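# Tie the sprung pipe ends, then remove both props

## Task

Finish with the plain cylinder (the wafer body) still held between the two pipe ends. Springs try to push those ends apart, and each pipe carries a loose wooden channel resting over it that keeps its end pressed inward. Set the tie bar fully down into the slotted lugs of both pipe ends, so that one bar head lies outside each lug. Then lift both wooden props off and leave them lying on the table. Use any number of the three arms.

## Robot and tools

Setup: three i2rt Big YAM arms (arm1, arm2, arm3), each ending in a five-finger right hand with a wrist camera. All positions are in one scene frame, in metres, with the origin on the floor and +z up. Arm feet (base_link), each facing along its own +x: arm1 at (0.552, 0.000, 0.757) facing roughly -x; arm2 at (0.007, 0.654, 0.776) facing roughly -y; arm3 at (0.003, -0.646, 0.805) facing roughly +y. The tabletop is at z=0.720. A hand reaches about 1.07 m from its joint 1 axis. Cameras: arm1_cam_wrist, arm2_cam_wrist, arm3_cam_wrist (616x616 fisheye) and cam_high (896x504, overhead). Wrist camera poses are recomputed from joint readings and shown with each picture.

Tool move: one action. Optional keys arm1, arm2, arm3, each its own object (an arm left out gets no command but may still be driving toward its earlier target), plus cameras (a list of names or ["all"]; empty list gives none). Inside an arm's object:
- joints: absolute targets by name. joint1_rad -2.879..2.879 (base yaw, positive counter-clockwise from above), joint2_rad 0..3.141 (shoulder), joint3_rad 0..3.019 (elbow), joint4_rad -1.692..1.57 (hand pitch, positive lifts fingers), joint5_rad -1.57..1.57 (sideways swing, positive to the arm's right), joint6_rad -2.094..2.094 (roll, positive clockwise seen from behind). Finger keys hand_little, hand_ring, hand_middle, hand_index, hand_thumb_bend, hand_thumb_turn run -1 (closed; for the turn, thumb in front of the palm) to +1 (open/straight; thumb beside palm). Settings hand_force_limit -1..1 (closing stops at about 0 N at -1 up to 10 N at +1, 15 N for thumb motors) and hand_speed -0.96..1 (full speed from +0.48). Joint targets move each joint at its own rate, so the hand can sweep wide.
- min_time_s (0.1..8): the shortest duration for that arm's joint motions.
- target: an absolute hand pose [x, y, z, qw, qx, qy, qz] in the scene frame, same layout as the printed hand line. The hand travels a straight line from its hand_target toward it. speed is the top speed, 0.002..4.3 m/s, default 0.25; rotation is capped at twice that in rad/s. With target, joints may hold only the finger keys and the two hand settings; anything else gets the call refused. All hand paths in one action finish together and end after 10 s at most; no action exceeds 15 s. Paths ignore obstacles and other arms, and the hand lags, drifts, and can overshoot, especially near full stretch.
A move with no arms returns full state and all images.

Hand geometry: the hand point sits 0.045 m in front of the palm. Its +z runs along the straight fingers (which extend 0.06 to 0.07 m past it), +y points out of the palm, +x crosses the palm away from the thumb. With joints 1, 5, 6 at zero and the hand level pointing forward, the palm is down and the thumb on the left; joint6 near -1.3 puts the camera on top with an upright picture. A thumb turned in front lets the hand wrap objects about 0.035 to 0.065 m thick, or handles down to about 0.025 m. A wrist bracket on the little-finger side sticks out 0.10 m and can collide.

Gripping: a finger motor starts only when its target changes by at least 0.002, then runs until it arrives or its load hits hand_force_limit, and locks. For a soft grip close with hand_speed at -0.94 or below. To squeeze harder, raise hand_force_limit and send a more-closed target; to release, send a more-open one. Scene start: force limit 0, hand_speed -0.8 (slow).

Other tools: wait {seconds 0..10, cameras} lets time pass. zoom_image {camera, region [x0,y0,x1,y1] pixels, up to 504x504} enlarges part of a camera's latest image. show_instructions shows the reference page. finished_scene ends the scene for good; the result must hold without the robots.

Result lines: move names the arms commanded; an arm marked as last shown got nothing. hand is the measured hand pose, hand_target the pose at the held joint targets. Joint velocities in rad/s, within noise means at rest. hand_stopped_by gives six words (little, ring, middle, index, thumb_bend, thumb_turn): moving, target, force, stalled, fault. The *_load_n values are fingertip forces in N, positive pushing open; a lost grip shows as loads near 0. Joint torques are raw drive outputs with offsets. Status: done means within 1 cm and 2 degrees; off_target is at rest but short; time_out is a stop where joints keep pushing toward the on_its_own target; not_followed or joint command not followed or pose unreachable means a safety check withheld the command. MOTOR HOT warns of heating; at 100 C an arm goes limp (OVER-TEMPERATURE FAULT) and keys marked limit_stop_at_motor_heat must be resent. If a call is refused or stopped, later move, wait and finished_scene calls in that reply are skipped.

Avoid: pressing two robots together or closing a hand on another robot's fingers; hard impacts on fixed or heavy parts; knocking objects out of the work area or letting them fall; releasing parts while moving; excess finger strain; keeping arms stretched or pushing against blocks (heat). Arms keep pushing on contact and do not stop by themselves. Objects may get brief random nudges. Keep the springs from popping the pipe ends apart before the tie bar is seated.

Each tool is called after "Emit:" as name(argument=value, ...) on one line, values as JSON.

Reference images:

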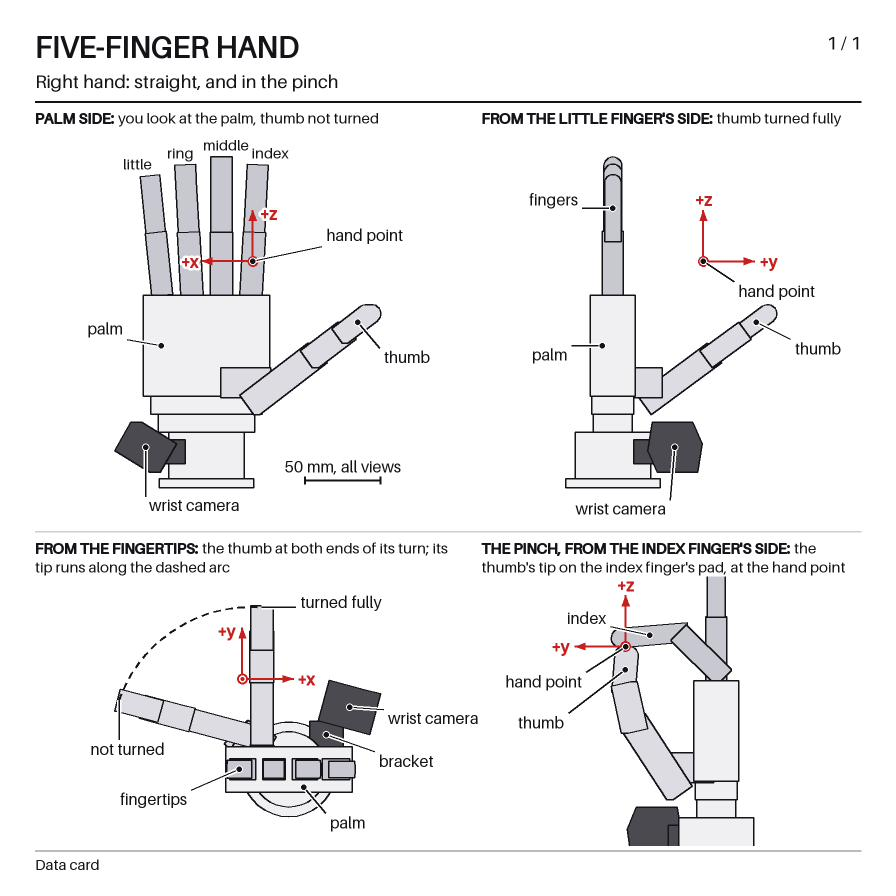

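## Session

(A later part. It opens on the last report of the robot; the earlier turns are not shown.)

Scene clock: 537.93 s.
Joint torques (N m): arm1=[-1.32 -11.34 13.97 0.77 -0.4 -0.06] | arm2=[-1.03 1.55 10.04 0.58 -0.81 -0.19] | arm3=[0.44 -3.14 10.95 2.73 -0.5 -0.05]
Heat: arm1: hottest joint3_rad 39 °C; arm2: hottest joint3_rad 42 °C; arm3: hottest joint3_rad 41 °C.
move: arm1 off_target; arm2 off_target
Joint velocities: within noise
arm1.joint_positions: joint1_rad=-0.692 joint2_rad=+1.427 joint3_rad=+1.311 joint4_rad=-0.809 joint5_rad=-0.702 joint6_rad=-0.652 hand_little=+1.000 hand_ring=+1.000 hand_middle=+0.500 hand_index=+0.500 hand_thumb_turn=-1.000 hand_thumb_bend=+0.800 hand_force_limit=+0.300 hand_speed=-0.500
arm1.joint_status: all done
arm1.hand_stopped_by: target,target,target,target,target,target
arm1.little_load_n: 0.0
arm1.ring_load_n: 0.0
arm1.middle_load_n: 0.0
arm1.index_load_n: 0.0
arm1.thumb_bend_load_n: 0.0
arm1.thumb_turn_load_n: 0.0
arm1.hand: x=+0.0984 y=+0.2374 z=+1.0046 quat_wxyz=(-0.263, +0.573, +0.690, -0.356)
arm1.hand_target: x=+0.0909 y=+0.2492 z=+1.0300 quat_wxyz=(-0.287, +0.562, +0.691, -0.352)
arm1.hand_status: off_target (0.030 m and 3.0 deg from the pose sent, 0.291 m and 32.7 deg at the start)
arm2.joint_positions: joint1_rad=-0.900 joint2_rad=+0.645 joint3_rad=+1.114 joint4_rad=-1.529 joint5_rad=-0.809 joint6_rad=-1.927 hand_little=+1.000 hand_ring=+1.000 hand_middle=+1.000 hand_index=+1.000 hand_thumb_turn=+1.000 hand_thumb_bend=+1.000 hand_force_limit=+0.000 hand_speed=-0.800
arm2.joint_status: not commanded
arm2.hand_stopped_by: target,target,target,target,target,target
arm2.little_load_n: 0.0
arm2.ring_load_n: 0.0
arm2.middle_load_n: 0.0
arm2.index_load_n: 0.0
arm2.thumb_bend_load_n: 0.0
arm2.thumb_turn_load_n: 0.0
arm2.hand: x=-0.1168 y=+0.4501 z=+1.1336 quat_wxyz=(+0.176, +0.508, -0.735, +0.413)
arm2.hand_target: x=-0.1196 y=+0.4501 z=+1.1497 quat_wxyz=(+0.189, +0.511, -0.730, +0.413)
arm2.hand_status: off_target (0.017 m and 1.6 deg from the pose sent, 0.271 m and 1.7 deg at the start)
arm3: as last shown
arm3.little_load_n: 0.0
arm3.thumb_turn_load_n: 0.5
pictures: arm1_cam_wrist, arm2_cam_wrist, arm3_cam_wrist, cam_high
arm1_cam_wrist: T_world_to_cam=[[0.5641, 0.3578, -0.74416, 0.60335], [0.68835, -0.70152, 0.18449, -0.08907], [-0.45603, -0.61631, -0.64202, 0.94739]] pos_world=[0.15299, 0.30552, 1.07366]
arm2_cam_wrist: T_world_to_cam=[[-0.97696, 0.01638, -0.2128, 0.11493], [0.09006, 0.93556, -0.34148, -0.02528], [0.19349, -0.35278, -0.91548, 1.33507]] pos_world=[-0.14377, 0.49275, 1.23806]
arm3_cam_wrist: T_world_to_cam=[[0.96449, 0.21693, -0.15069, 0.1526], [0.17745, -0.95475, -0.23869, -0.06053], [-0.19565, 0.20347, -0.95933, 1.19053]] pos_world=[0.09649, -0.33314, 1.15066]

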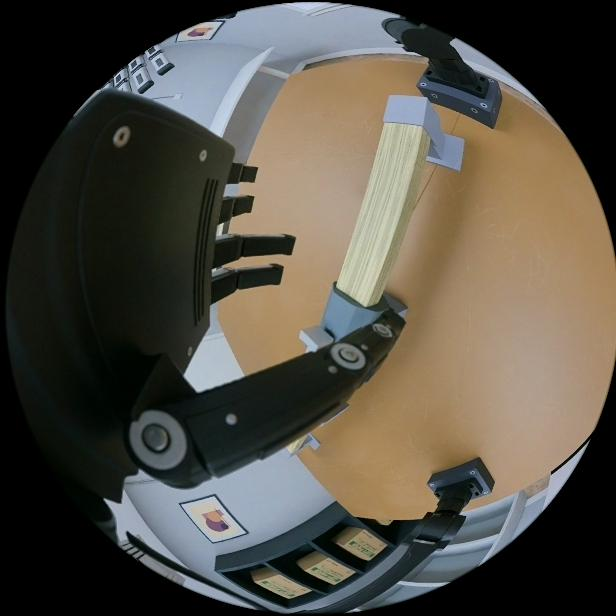

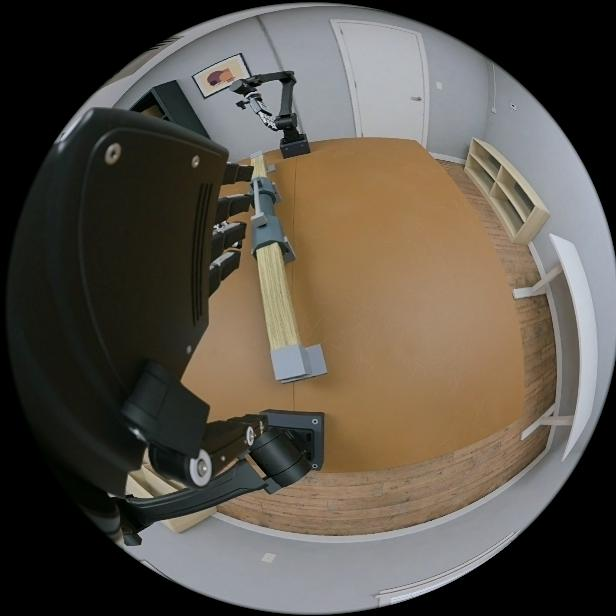

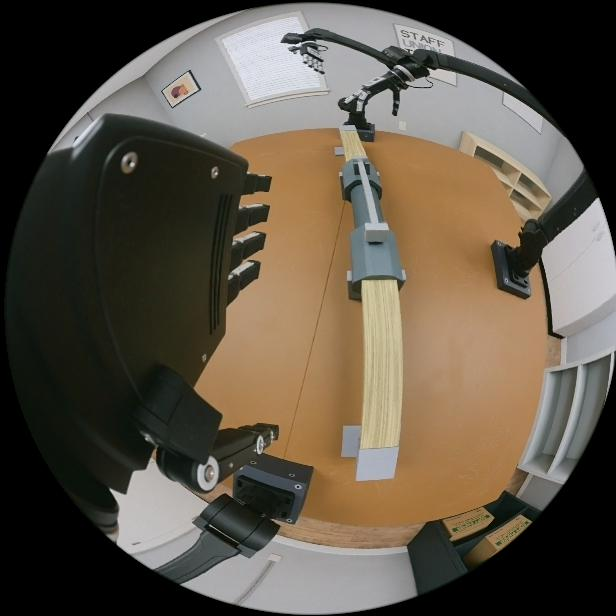

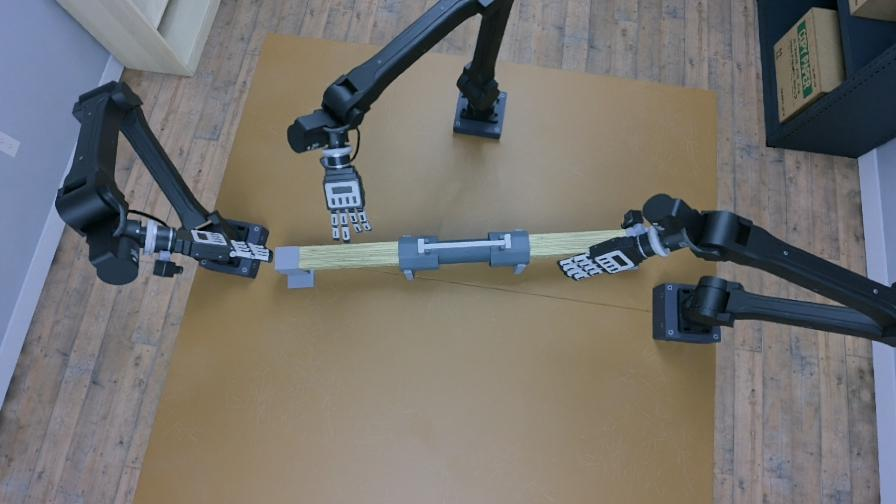

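Emit:
move(arm1={"target":[0.028,0.275,0.915,0.2863,-0.5619,-0.6915,0.3523],"speed":0.15,"joints":{"hand_index":0.6,"hand_middle":0.6}}, cameras=["all"])

Emit:
zoom_image(camera="arm1_cam_wrist", region=[200, 50, 500, 450])

Emit:
zoom_image(camera="cam_high", region=[290, 185, 430, 285])

Emit:
zoom_image(camera="arm2_cam_wrist", region=[200, 180, 370, 400])

Scene clock: 555.33 s.
Joint torques (N m): arm1=[0.15 -15.5 8.54 1.81 -0.36 0.11] | arm2=[-0.97 1.55 10.04 0.59 -0.81 -0.19] | arm3=[0.44 -3.14 10.96 2.73 -0.49 -0.06]
Heat: arm1: hottest joint3_rad 41 °C; arm2: hottest joint3_rad 41 °C; arm3: hottest joint3_rad 41 °C.
move: arm1 done
Joint velocities: within noise
arm1.joint_positions: joint1_rad=-0.667 joint2_rad=+1.657 joint3_rad=+1.311 joint4_rad=-0.534 joint5_rad=-0.676 joint6_rad=-0.629 hand_little=+1.000 hand_ring=+1.000 hand_middle=+0.600 hand_index=+0.600 hand_thumb_turn=-1.000 hand_thumb_bend=+0.800 hand_force_limit=+0.300 hand_speed=-0.500
arm1.joint_status: all done
arm1.hand_stopped_by: target,target,target,target,target,target
arm1.little_load_n: 0.0
arm1.ring_load_n: 0.0
arm1.middle_load_n: 0.0
arm1.index_load_n: -0.5
arm1.thumb_bend_load_n: 0.0
arm1.thumb_turn_load_n: 0.0
arm1.hand: x=+0.0338 y=+0.2779 z=+0.9086 quat_wxyz=(-0.277, +0.568, +0.691, -0.351)
arm1.hand_target: x=+0.0281 y=+0.2750 z=+0.9151 quat_wxyz=(-0.286, +0.562, +0.692, -0.352)
arm1.hand_status: done (0.009 m and 1.3 deg from the pose sent, 0.120 m and 3.0 deg at the start)
arm2, arm3: as last shown
arm2.joint_positions: joint1_rad=-0.901 joint2_rad=+0.645 joint3_rad=+1.114 joint4_rad=-1.529 joint5_rad=-0.809 joint6_rad=-1.928 hand_little=+1.000 hand_ring=+1.000 hand_middle=+1.000 hand_index=+1.000 hand_thumb_turn=+1.000 hand_thumb_bend=+1.000 hand_force_limit=+0.000 hand_speed=-0.800
arm2.hand: x=-0.1170 y=+0.4501 z=+1.1337 quat_wxyz=(+0.176, +0.508, -0.735, +0.413)
arm2.hand_target: x=-0.1197 y=+0.4501 z=+1.1497 quat_wxyz=(+0.189, +0.511, -0.730, +0.413)
arm3.thumb_turn_load_n: 0.0
pictures: arm1_cam_wrist, arm2_cam_wrist, arm3_cam_wrist, cam_high
arm1_cam_wrist: T_world_to_cam=[[0.55361, 0.37406, -0.74404, 0.54957], [0.68726, -0.70979, 0.15453, 0.03105], [-0.47031, -0.59689, -0.65002, 0.88356]] pos_world=[0.08996, 0.34386, 0.97844]
arm2_cam_wrist: T_world_to_cam=[[-0.97709, 0.01624, -0.21222, 0.11426], [0.08976, 0.93553, -0.34164, -0.0252], [0.19299, -0.35286, -0.91556, 1.33516]] pos_world=[-0.14377, 0.49285, 1.23806]
arm3_cam_wrist: T_world_to_cam=[[0.96449, 0.21693, -0.15069, 0.1526], [0.17745, -0.95475, -0.23869, -0.06053], [-0.19565, 0.20347, -0.95933, 1.19053]] pos_world=[0.09649, -0.33314, 1.15066]

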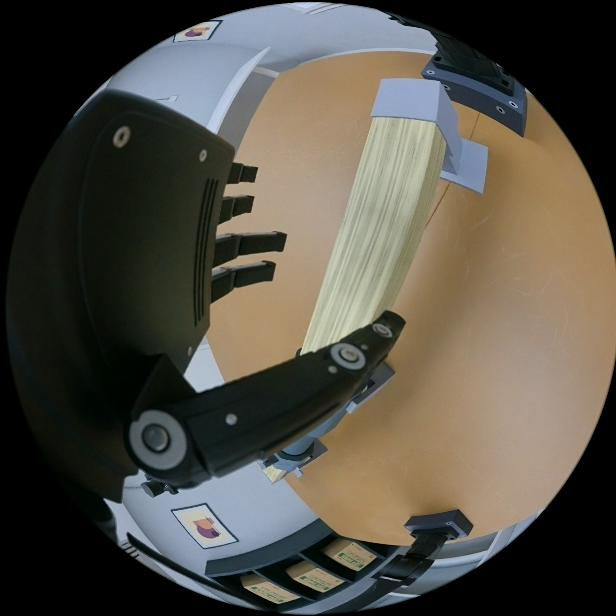

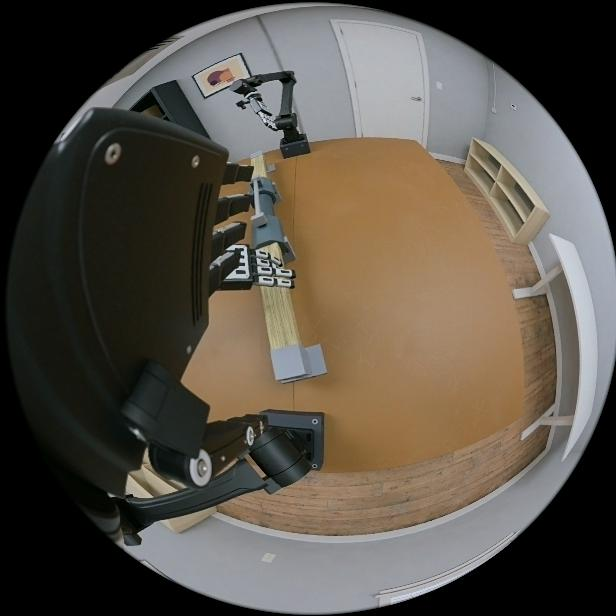

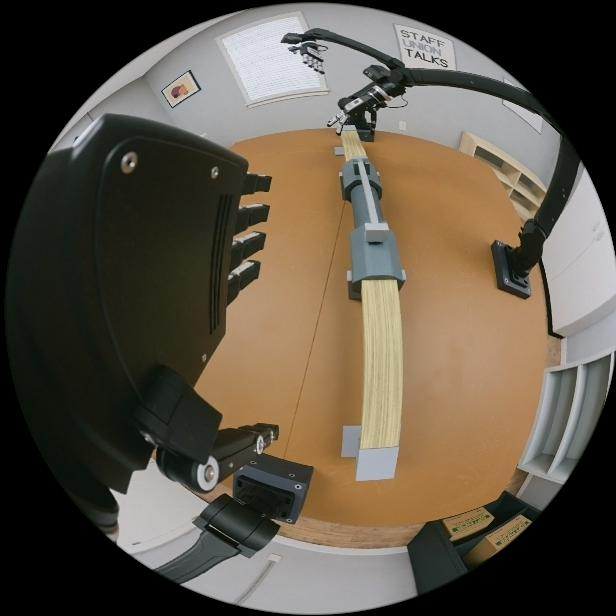

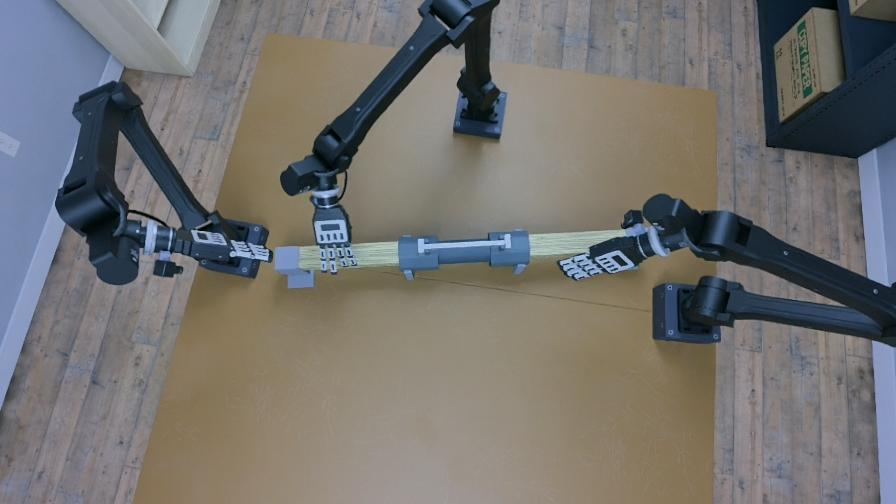

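Scaled by 1.260 from the camera's image (finer frame: 880x880).

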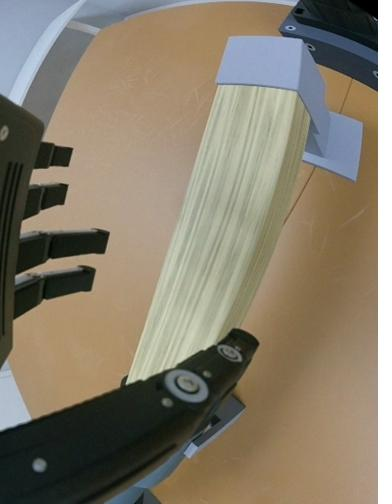

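Scaled by 3.600 from the camera's image (finer frame: 1280x720).

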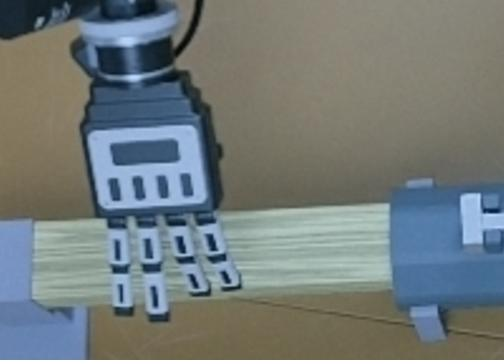

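Scaled by 2.291 from the camera's image (finer frame: 880x880).

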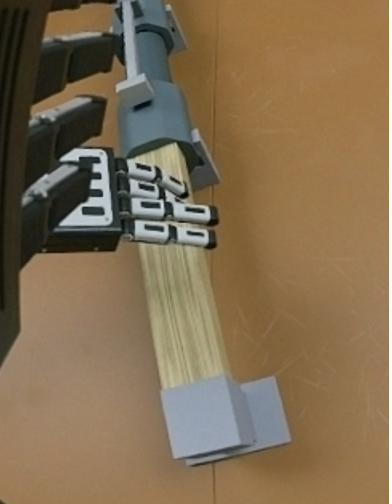

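Emit:
zoom_image(camera="arm1_cam_wrist", region=[330, 180, 450, 300])

Emit:
zoom_image(camera="arm1_cam_wrist", region=[290, 280, 430, 420])

Scaled by 4.200 from the camera's image (finer frame: 880x880).

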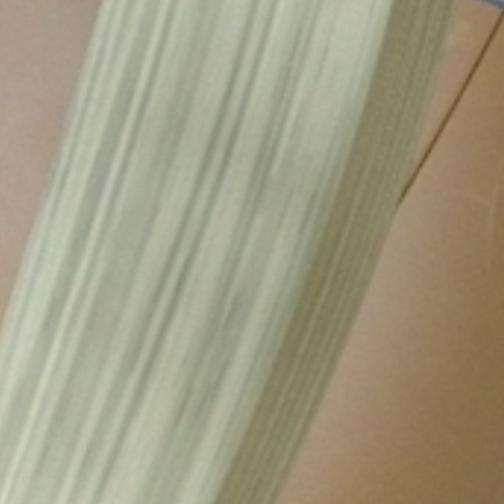

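Scaled by 3.600 from the camera's image (finer frame: 880x880).

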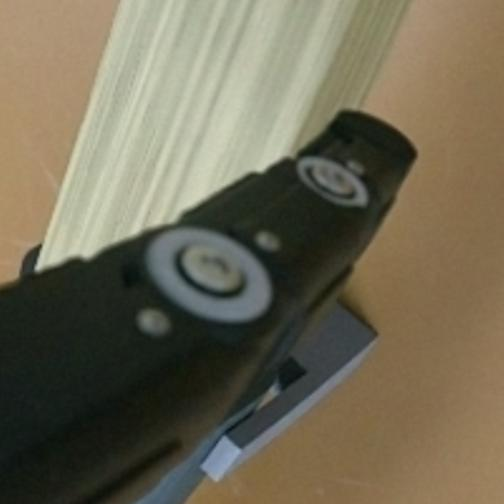

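Emit:
move(arm1={"target":[0.0195,0.272,0.850,0.2863,-0.5619,-0.6915,0.3523],"speed":0.1}, cameras=["all"])

Emit:
zoom_image(camera="arm1_cam_wrist", region=[220, 180, 450, 410])

Emit:
zoom_image(camera="cam_high", region=[290, 185, 430, 285])

Emit:
zoom_image(camera="arm2_cam_wrist", region=[220, 220, 340, 340])

Scene clock: 567.90 s.
Joint torques (N m): arm1=[0.15 -14.56 7.87 1.88 -0.33 0.09] | arm2=[-0.97 1.55 10.04 0.58 -0.81 -0.19] | arm3=[0.38 -3.08 10.95 2.71 -0.49 -0.05]
Heat: arm1: hottest joint3_rad 40 °C; arm2: hottest joint3_rad 40 °C; arm3: hottest joint3_rad 41 °C.
move: arm1 done
Joint velocities: within noise
arm1.joint_positions: joint1_rad=-0.654 joint2_rad=+1.733 joint3_rad=+1.231 joint4_rad=-0.364 joint5_rad=-0.667 joint6_rad=-0.615 hand_little=+1.000 hand_ring=+1.000 hand_middle=+0.600 hand_index=+0.600 hand_thumb_turn=-1.000 hand_thumb_bend=+0.800 hand_force_limit=+0.300 hand_speed=-0.500
arm1.joint_status: not commanded
arm1.hand_stopped_by: target,target,target,target,target,target
arm1.little_load_n: 0.0
arm1.ring_load_n: 0.0
arm1.middle_load_n: 0.0
arm1.index_load_n: 0.0
arm1.thumb_bend_load_n: 0.0
arm1.thumb_turn_load_n: 0.0
arm1.hand: x=+0.0251 y=+0.2756 z=+0.8467 quat_wxyz=(-0.280, +0.567, +0.691, -0.351)
arm1.hand_target: x=+0.0196 y=+0.2721 z=+0.8502 quat_wxyz=(-0.286, +0.562, +0.692, -0.352)
arm1.hand_status: done (0.007 m and 0.9 deg from the pose sent, 0.061 m and 1.3 deg at the start)
arm2, arm3: as last shown
pictures: arm1_cam_wrist, arm2_cam_wrist, arm3_cam_wrist, cam_high
arm1_cam_wrist: T_world_to_cam=[[0.55038, 0.3766, -0.74516, 0.50963], [0.6876, -0.7107, 0.14869, 0.05017], [-0.47359, -0.59421, -0.6501, 0.83731]] pos_world=[0.08156, 0.34127, 0.91663]
arm2_cam_wrist: T_world_to_cam=[[-0.97709, 0.01624, -0.21222, 0.11426], [0.08976, 0.93553, -0.34164, -0.0252], [0.19299, -0.35286, -0.91556, 1.33516]] pos_world=[-0.14377, 0.49285, 1.23806]
arm3_cam_wrist: T_world_to_cam=[[0.96449, 0.21693, -0.15069, 0.1526], [0.17745, -0.95475, -0.23869, -0.06053], [-0.19565, 0.20347, -0.95933, 1.19053]] pos_world=[0.09649, -0.33314, 1.15066]

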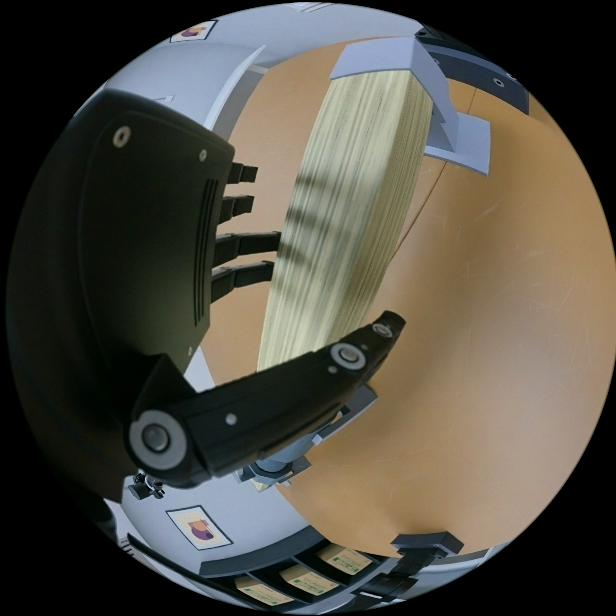

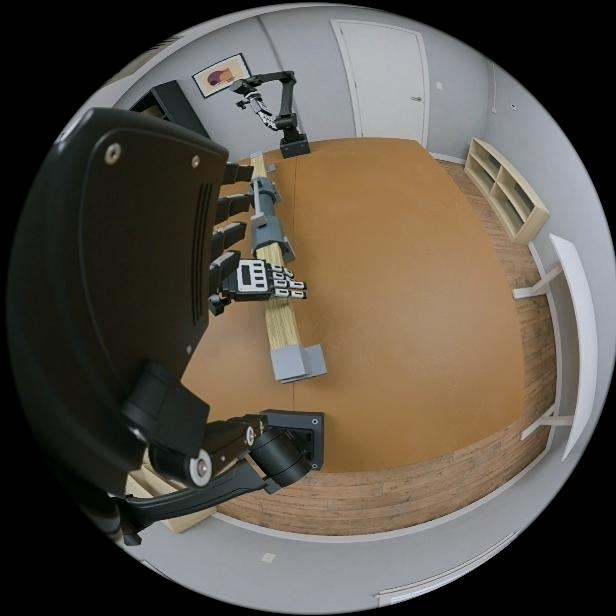

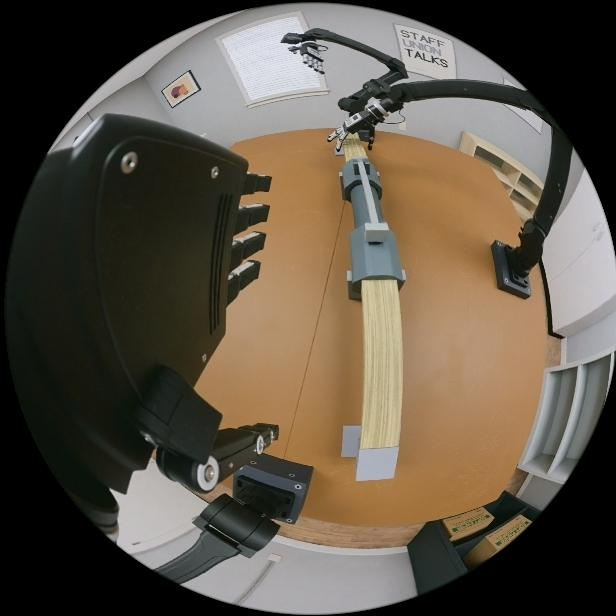

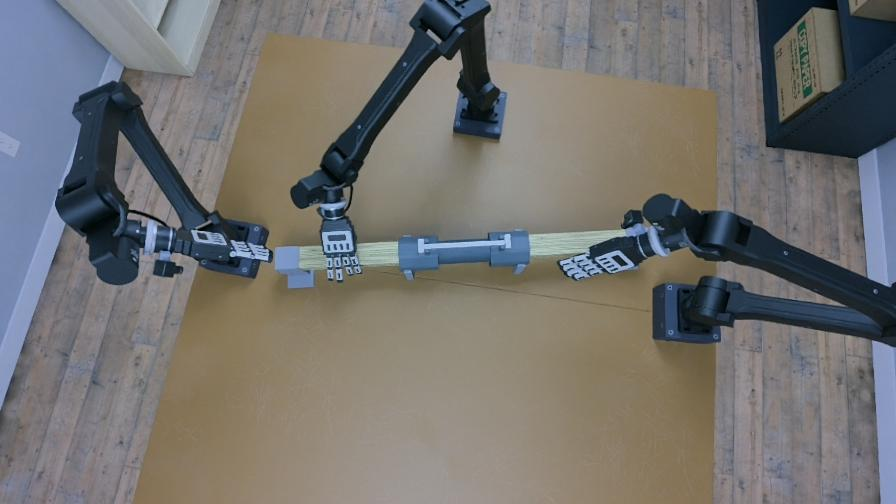

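Scaled by 2.191 from the camera's image (finer frame: 880x880).

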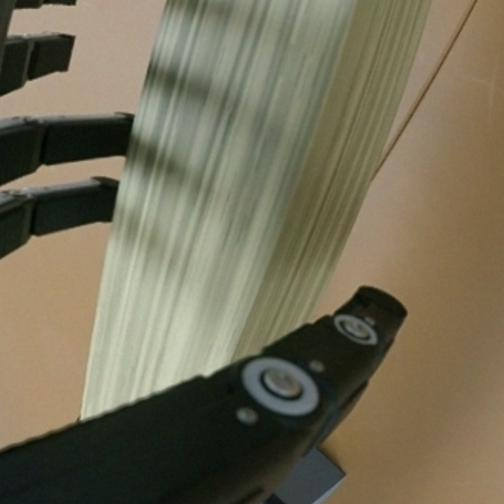

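Scaled by 3.600 from the camera's image (finer frame: 1280x720).

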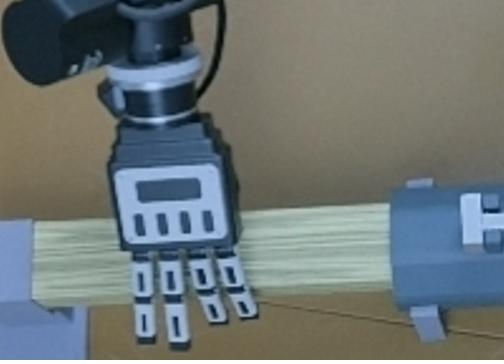

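Scaled by 4.200 from the camera's image (finer frame: 880x880).

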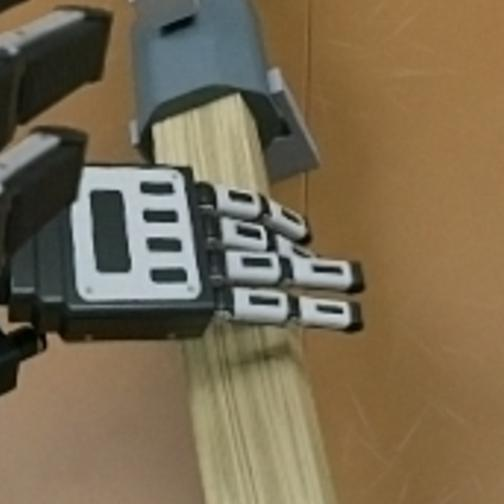

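Emit:
move(arm1={"target":[0.0195,0.272,0.833,0.2863,-0.5619,-0.6915,0.3523],"speed":0.08}, cameras=["arm1_cam_wrist","arm2_cam_wrist"])

Emit:
zoom_image(camera="arm1_cam_wrist", region=[220, 180, 450, 410])

Emit:
zoom_image(camera="arm2_cam_wrist", region=[220, 220, 340, 340])

Scene clock: 571.47 s.
Joint torques (N m): arm1=[0.21 -14.51 7.49 1.91 -0.32 0.1] | arm2=[-0.97 1.55 10.04 0.59 -0.81 -0.19] | arm3=[0.44 -3.08 10.96 2.7 -0.49 -0.05]
Heat: arm1: hottest joint3_rad 40 °C; arm2: hottest joint3_rad 40 °C; arm3: hottest joint3_rad 41 °C.
move: arm1 done
Joint velocities: within noise
arm1.joint_positions: joint1_rad=-0.654 joint2_rad=+1.750 joint3_rad=+1.212 joint4_rad=-0.322 joint5_rad=-0.667 joint6_rad=-0.615 hand_little=+1.000 hand_ring=+1.000 hand_middle=+0.600 hand_index=+0.600 hand_thumb_turn=-1.000 hand_thumb_bend=+0.800 hand_force_limit=+0.300 hand_speed=-0.500
arm1.joint_status: not commanded
arm1.hand_stopped_by: target,target,target,target,target,target
arm1.little_load_n: 0.0
arm1.ring_load_n: 0.0
arm1.middle_load_n: 0.0
arm1.index_load_n: 0.0
arm1.thumb_bend_load_n: 0.0
arm1.thumb_turn_load_n: 0.0
arm1.hand: x=+0.0244 y=+0.2761 z=+0.8330 quat_wxyz=(-0.283, +0.565, +0.691, -0.351)
arm1.hand_target: x=+0.0196 y=+0.2720 z=+0.8329 quat_wxyz=(-0.286, +0.562, +0.692, -0.352)
arm1.hand_status: done (0.006 m and 0.6 deg from the pose sent, 0.015 m and 1.0 deg at the start)
arm2: as last shown
arm3.joint_positions: joint1_rad=-0.324 joint2_rad=+0.805 joint3_rad=+0.845 joint4_rad=-0.909 joint5_rad=-0.418 joint6_rad=-1.589 hand_little=+1.000 hand_ring=+1.000 hand_middle=+1.000 hand_index=+1.000 hand_thumb_turn=+1.000 hand_thumb_bend=+1.000 hand_force_limit=+0.000 hand_speed=-0.800
arm3.joint_status: not commanded
arm3.hand_stopped_by: target,target,target,target,target,target
arm3.little_load_n: 0.0
arm3.ring_load_n: 0.0
arm3.middle_load_n: 0.0
arm3.index_load_n: 0.0
arm3.thumb_bend_load_n: 0.0
arm3.thumb_turn_load_n: 0.0
arm3.hand: x=+0.0752 y=-0.3070 z=+1.0394 quat_wxyz=(-0.358, +0.684, +0.618, +0.151)
arm3.hand_target: x=+0.0798 y=-0.3003 z=+1.0503 quat_wxyz=(-0.366, +0.675, +0.618, +0.168)
arm3.hand_status: not commanded
arm1_cam_wrist: T_world_to_cam=[[0.5468, 0.37948, -0.74633, 0.49987], [0.68833, -0.71123, 0.14267, 0.05812], [-0.47667, -0.59173, -0.65011, 0.82779]] pos_world=[0.08125, 0.34147, 0.90293]
arm2_cam_wrist: T_world_to_cam=[[-0.97709, 0.01624, -0.21222, 0.11426], [0.08976, 0.93553, -0.34164, -0.0252], [0.19299, -0.35286, -0.91556, 1.33516]] pos_world=[-0.14377, 0.49285, 1.23806]

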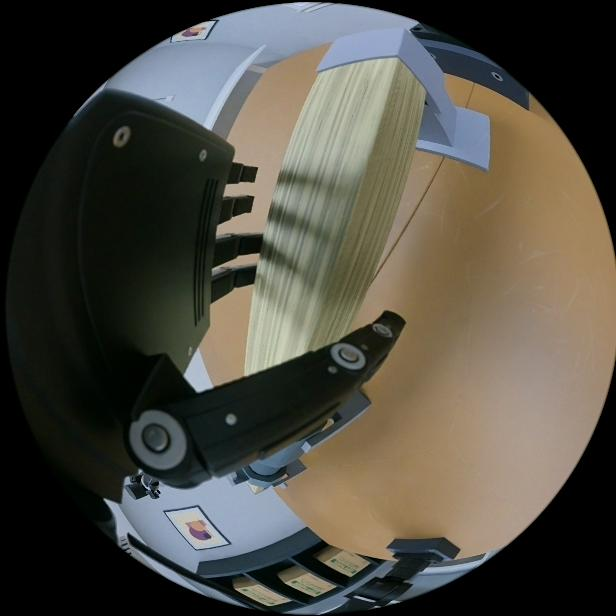

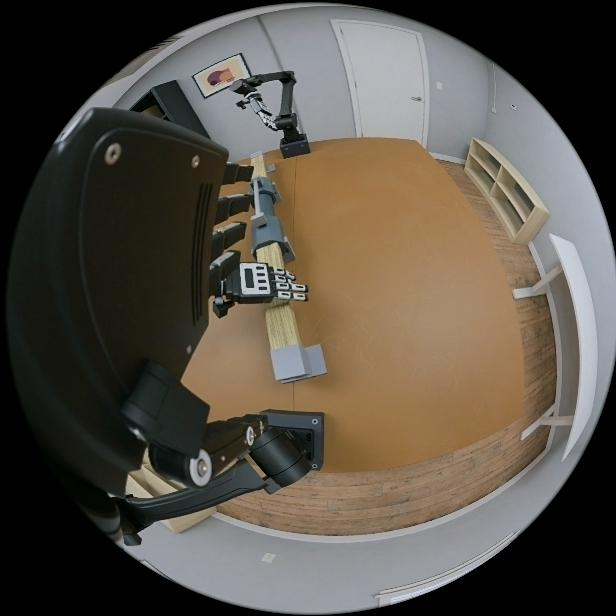

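Scaled by 2.191 from the camera's image (finer frame: 880x880).

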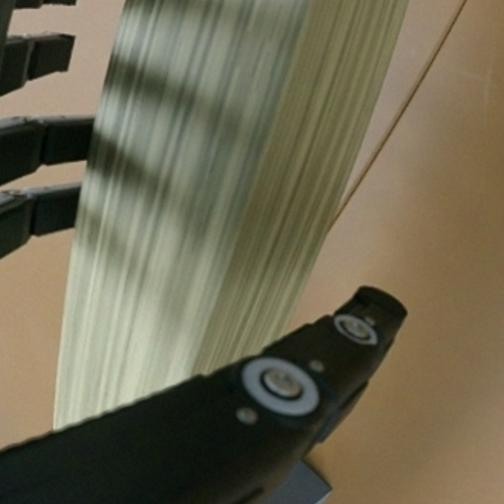

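Scaled by 4.200 from the camera's image (finer frame: 880x880).

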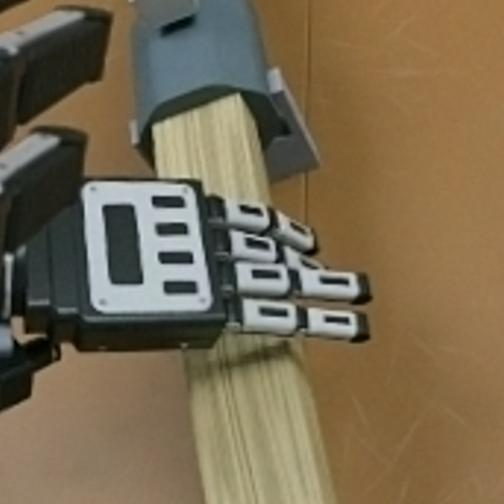

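Emit:
move(arm1={"joints":{"hand_speed":-0.9,"hand_force_limit":-0.5,"hand_index":0.1,"hand_middle":0.1,"hand_thumb_bend":0.1}}, cameras=["arm1_cam_wrist","arm2_cam_wrist"])

Emit:
zoom_image(camera="arm1_cam_wrist", region=[220, 180, 450, 410])

Emit:
zoom_image(camera="arm2_cam_wrist", region=[220, 220, 340, 340])

Scene clock: 577.27 s.
Joint torques (N m): arm1=[-0.67 -14.68 7.46 1.32 -0.39 0.09] | arm2=[-1.03 1.55 10.04 0.59 -0.81 -0.19] | arm3=[0.5 -3.08 10.95 2.71 -0.49 -0.05]
Heat: arm1: hottest joint3_rad 39 °C; arm2: hottest joint3_rad 40 °C; arm3: hottest joint3_rad 41 °C.
move: arm1 off_target
Joint velocities: within noise
arm1.joint_positions: joint1_rad=-0.644 joint2_rad=+1.751 joint3_rad=+1.212 joint4_rad=-0.304 joint5_rad=-0.665 joint6_rad=-0.614 hand_little=+1.000 hand_ring=+1.000 hand_middle=+0.267 hand_index=+0.267 hand_thumb_turn=-1.000 hand_thumb_bend=+0.607 hand_force_limit=-0.500 hand_speed=-0.900
arm1.joint_status: hand_middle off_target (ended at +0.267, target +0.100); hand_index off_target (ended at +0.267, target +0.100); hand_thumb_bend off_target (ended at +0.607, target +0.100); the others done
arm1.hand_stopped_by: target,target,force,force,force,target
arm1.little_load_n: 0.0
arm1.ring_load_n: 0.0
arm1.middle_load_n: 3.0
arm1.index_load_n: 3.0
arm1.thumb_bend_load_n: 4.0
arm1.thumb_turn_load_n: 0.0
arm1.hand: x=+0.0189 y=+0.2738 z=+0.8345 quat_wxyz=(-0.289, +0.559, +0.693, -0.351)
arm1.hand_target: x=+0.0196 y=+0.2719 z=+0.8330 quat_wxyz=(-0.286, +0.562, +0.692, -0.352)
arm1.hand_status: not commanded
arm2, arm3: as last shown
arm1_cam_wrist: T_world_to_cam=[[0.53482, 0.39167, -0.7487, 0.50365], [0.69518, -0.70764, 0.1264, 0.0725], [-0.4803, -0.58808, -0.65075, 0.82429]] pos_world=[0.07614, 0.33879, 0.90432]
arm2_cam_wrist: T_world_to_cam=[[-0.97709, 0.01624, -0.21222, 0.11426], [0.08976, 0.93553, -0.34164, -0.0252], [0.19299, -0.35286, -0.91556, 1.33516]] pos_world=[-0.14377, 0.49285, 1.23806]

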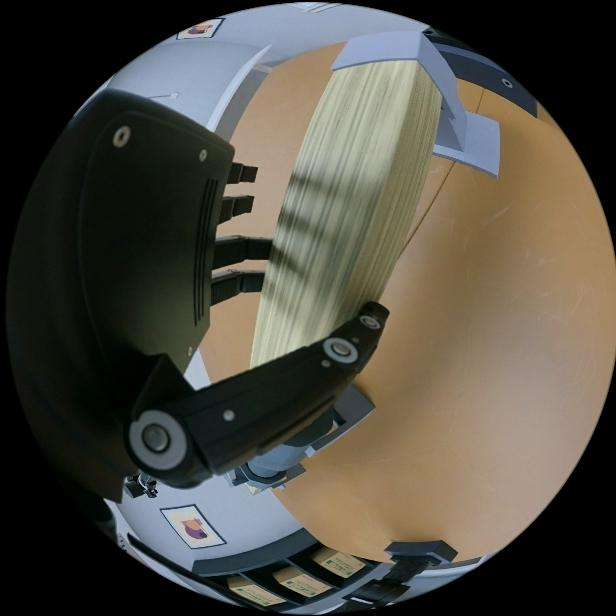

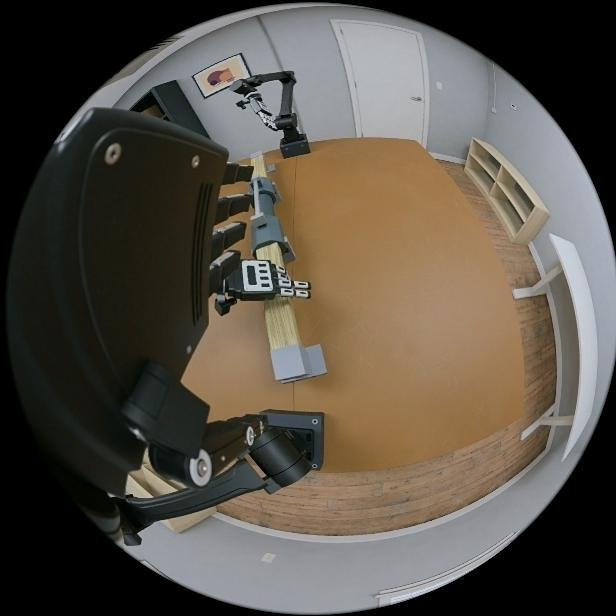

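Scaled by 2.191 from the camera's image (finer frame: 880x880).

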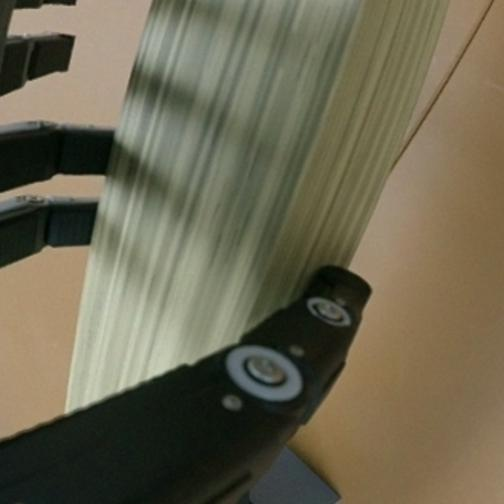

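Scaled by 4.200 from the camera's image (finer frame: 880x880).

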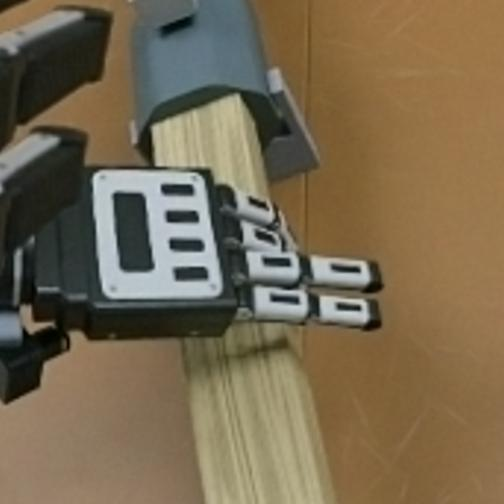

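Emit:
move(arm1={"joints":{"hand_speed":-0.94,"hand_force_limit":0.3,"hand_index":-0.1,"hand_middle":-0.1,"hand_thumb_bend":0.0}})

Emit:
move(arm1={"target":[0.0185,0.272,0.875,0.2863,-0.5619,-0.6915,0.3523],"speed":0.04}, cameras=["all"])

Emit:
zoom_image(camera="arm1_cam_wrist", region=[220, 80, 480, 410])

Emit:
zoom_image(camera="arm2_cam_wrist", region=[220, 180, 360, 400])

Emit:
zoom_image(camera="cam_high", region=[260, 185, 440, 305])

Scene clock: 581.83 s.
Joint torques (N m): arm1=[-0.73 -14.74 7.43 1.21 -0.4 0.08] | arm2=[-1.03 1.55 10.04 0.59 -0.81 -0.19] | arm3=[0.44 -3.08 10.95 2.7 -0.49 -0.05]
Heat: arm1: hottest joint3_rad 38 °C; arm2: hottest joint3_rad 40 °C; arm3: hottest joint3_rad 41 °C.
move: arm1 off_target
Joint velocities: within noise
arm1.joint_positions: joint1_rad=-0.644 joint2_rad=+1.751 joint3_rad=+1.212 joint4_rad=-0.302 joint5_rad=-0.665 joint6_rad=-0.614 hand_little=+1.000 hand_ring=+1.000 hand_middle=+0.236 hand_index=+0.230 hand_thumb_turn=-1.000 hand_thumb_bend=+0.577 hand_force_limit=+0.300 hand_speed=-0.940
arm1.joint_status: hand_middle off_target (ended at +0.236, target -0.100); hand_index off_target (ended at +0.230, target -0.100); hand_thumb_bend off_target (ended at +0.577, target +0.000); the others done
arm1.hand_stopped_by: target,target,force,force,force,target
arm1.little_load_n: 0.0
arm1.ring_load_n: 0.0
arm1.middle_load_n: 7.0
arm1.index_load_n: 7.0
arm1.thumb_bend_load_n: 9.5
arm1.thumb_turn_load_n: 0.0
arm1.hand: x=+0.0184 y=+0.2738 z=+0.8347 quat_wxyz=(-0.290, +0.559, +0.693, -0.351)
arm1.hand_target: x=+0.0197 y=+0.2721 z=+0.8330 quat_wxyz=(-0.286, +0.562, +0.692, -0.352)
arm1.hand_status: not commanded
arm2, arm3: as last shown
pictures: none

Scene clock: 583.37 s.
Joint torques (N m): arm1=[-0.91 -18.43 10.69 -0.58 -1.02 0.18] | arm2=[-1.03 1.55 10.04 0.59 -0.81 -0.19] | arm3=[0.38 -3.08 10.96 2.73 -0.5 -0.05]
Heat: arm1: hottest joint3_rad 38 °C; arm2: hottest joint3_rad 41 °C; arm3: hottest joint3_rad 41 °C.
move: arm1 off_target
Joint velocities: within noise
arm1.joint_positions: joint1_rad=-0.640 joint2_rad=+1.748 joint3_rad=+1.230 joint4_rad=-0.353 joint5_rad=-0.647 joint6_rad=-0.622 hand_little=+1.000 hand_ring=+1.000 hand_middle=+0.236 hand_index=+0.230 hand_thumb_turn=-1.000 hand_thumb_bend=+0.577 hand_force_limit=+0.300 hand_speed=-0.940
arm1.joint_status: not commanded
arm1.hand_stopped_by: target,target,force,force,force,target
arm1.little_load_n: 0.0
arm1.ring_load_n: 0.0
arm1.middle_load_n: 9.0
arm1.index_load_n: 9.0
arm1.thumb_bend_load_n: 8.0
arm1.thumb_turn_load_n: 0.5
arm1.hand: x=+0.0211 y=+0.2728 z=+0.8366 quat_wxyz=(-0.279, +0.565, +0.697, -0.343)
arm1.hand_target: x=+0.0185 y=+0.2718 z=+0.8740 quat_wxyz=(-0.287, +0.562, +0.691, -0.352)
arm1.hand_status: off_target (0.038 m and 1.6 deg from the pose sent, 0.040 m and 0.6 deg at the start)
arm2, arm3: as last shown
pictures: arm1_cam_wrist, arm2_cam_wrist, arm3_cam_wrist, cam_high
arm1_cam_wrist: T_world_to_cam=[[0.55776, 0.39021, -0.73256, 0.4909], [0.68963, -0.709, 0.1474, 0.05294], [-0.46187, -0.58741, -0.66455, 0.83725]] pos_world=[0.07638, 0.33779, 0.90821]
arm2_cam_wrist: T_world_to_cam=[[-0.97709, 0.01624, -0.21222, 0.11426], [0.08976, 0.93553, -0.34164, -0.0252], [0.19299, -0.35286, -0.91556, 1.33516]] pos_world=[-0.14377, 0.49285, 1.23806]
arm3_cam_wrist: T_world_to_cam=[[0.96449, 0.21693, -0.15069, 0.1526], [0.17745, -0.95475, -0.23869, -0.06053], [-0.19565, 0.20347, -0.95933, 1.19053]] pos_world=[0.09649, -0.33314, 1.15066]

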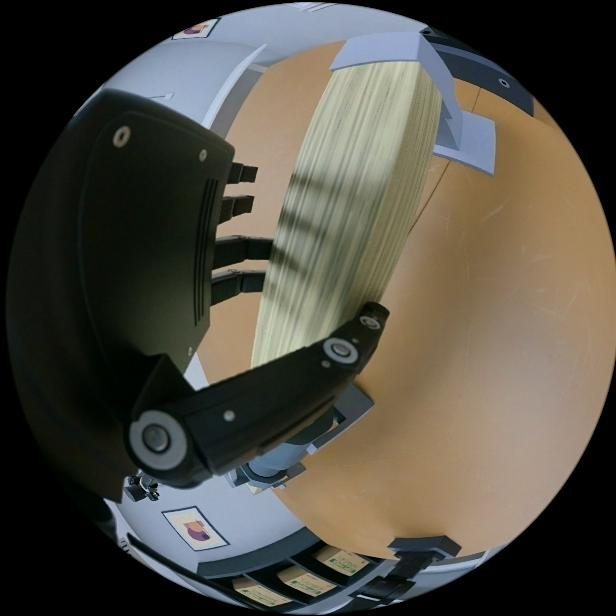

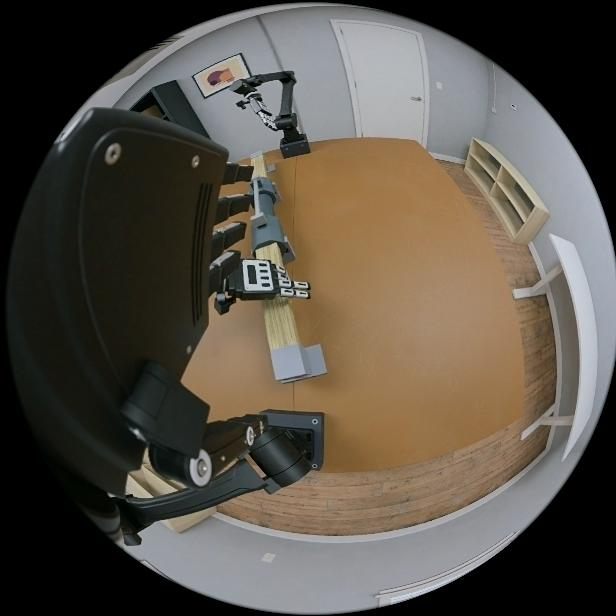

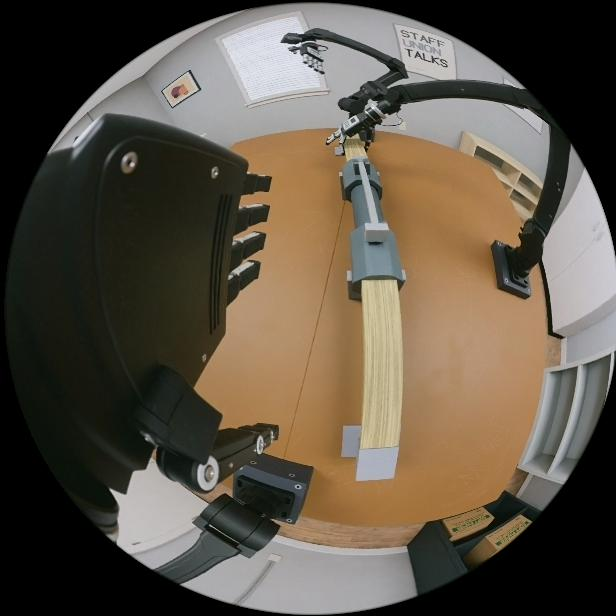

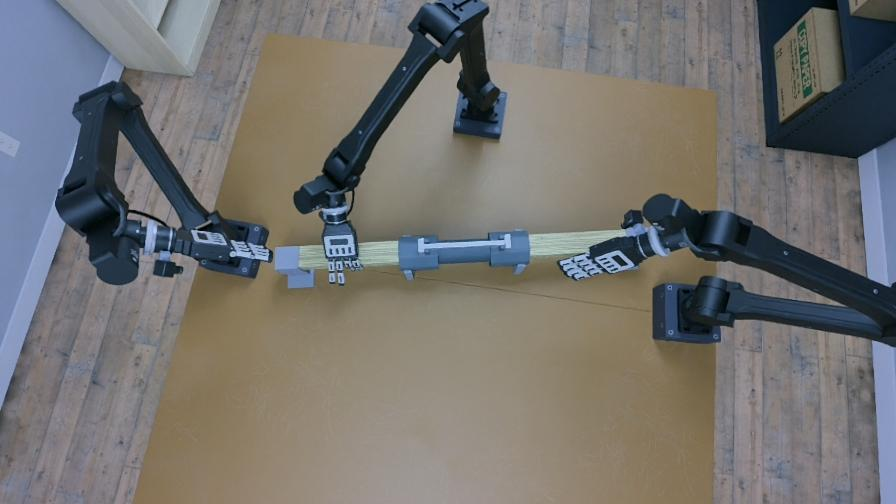

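Scaled by 1.527 from the camera's image (finer frame: 880x880).

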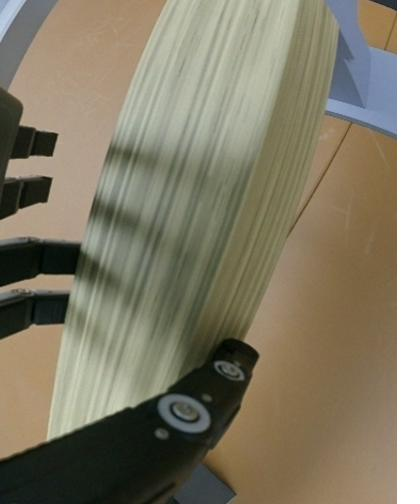

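Scaled by 2.291 from the camera's image (finer frame: 880x880).

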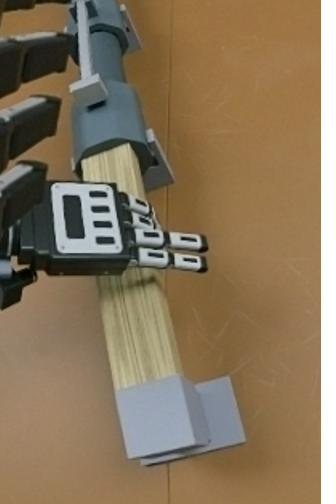

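Scaled by 2.800 from the camera's image (finer frame: 1280x720).

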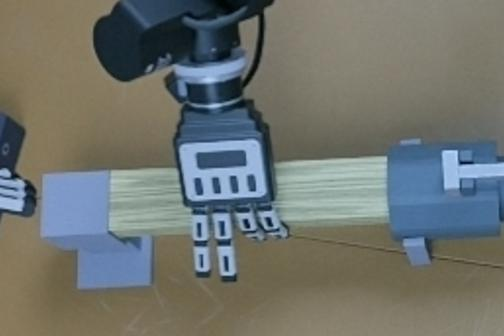

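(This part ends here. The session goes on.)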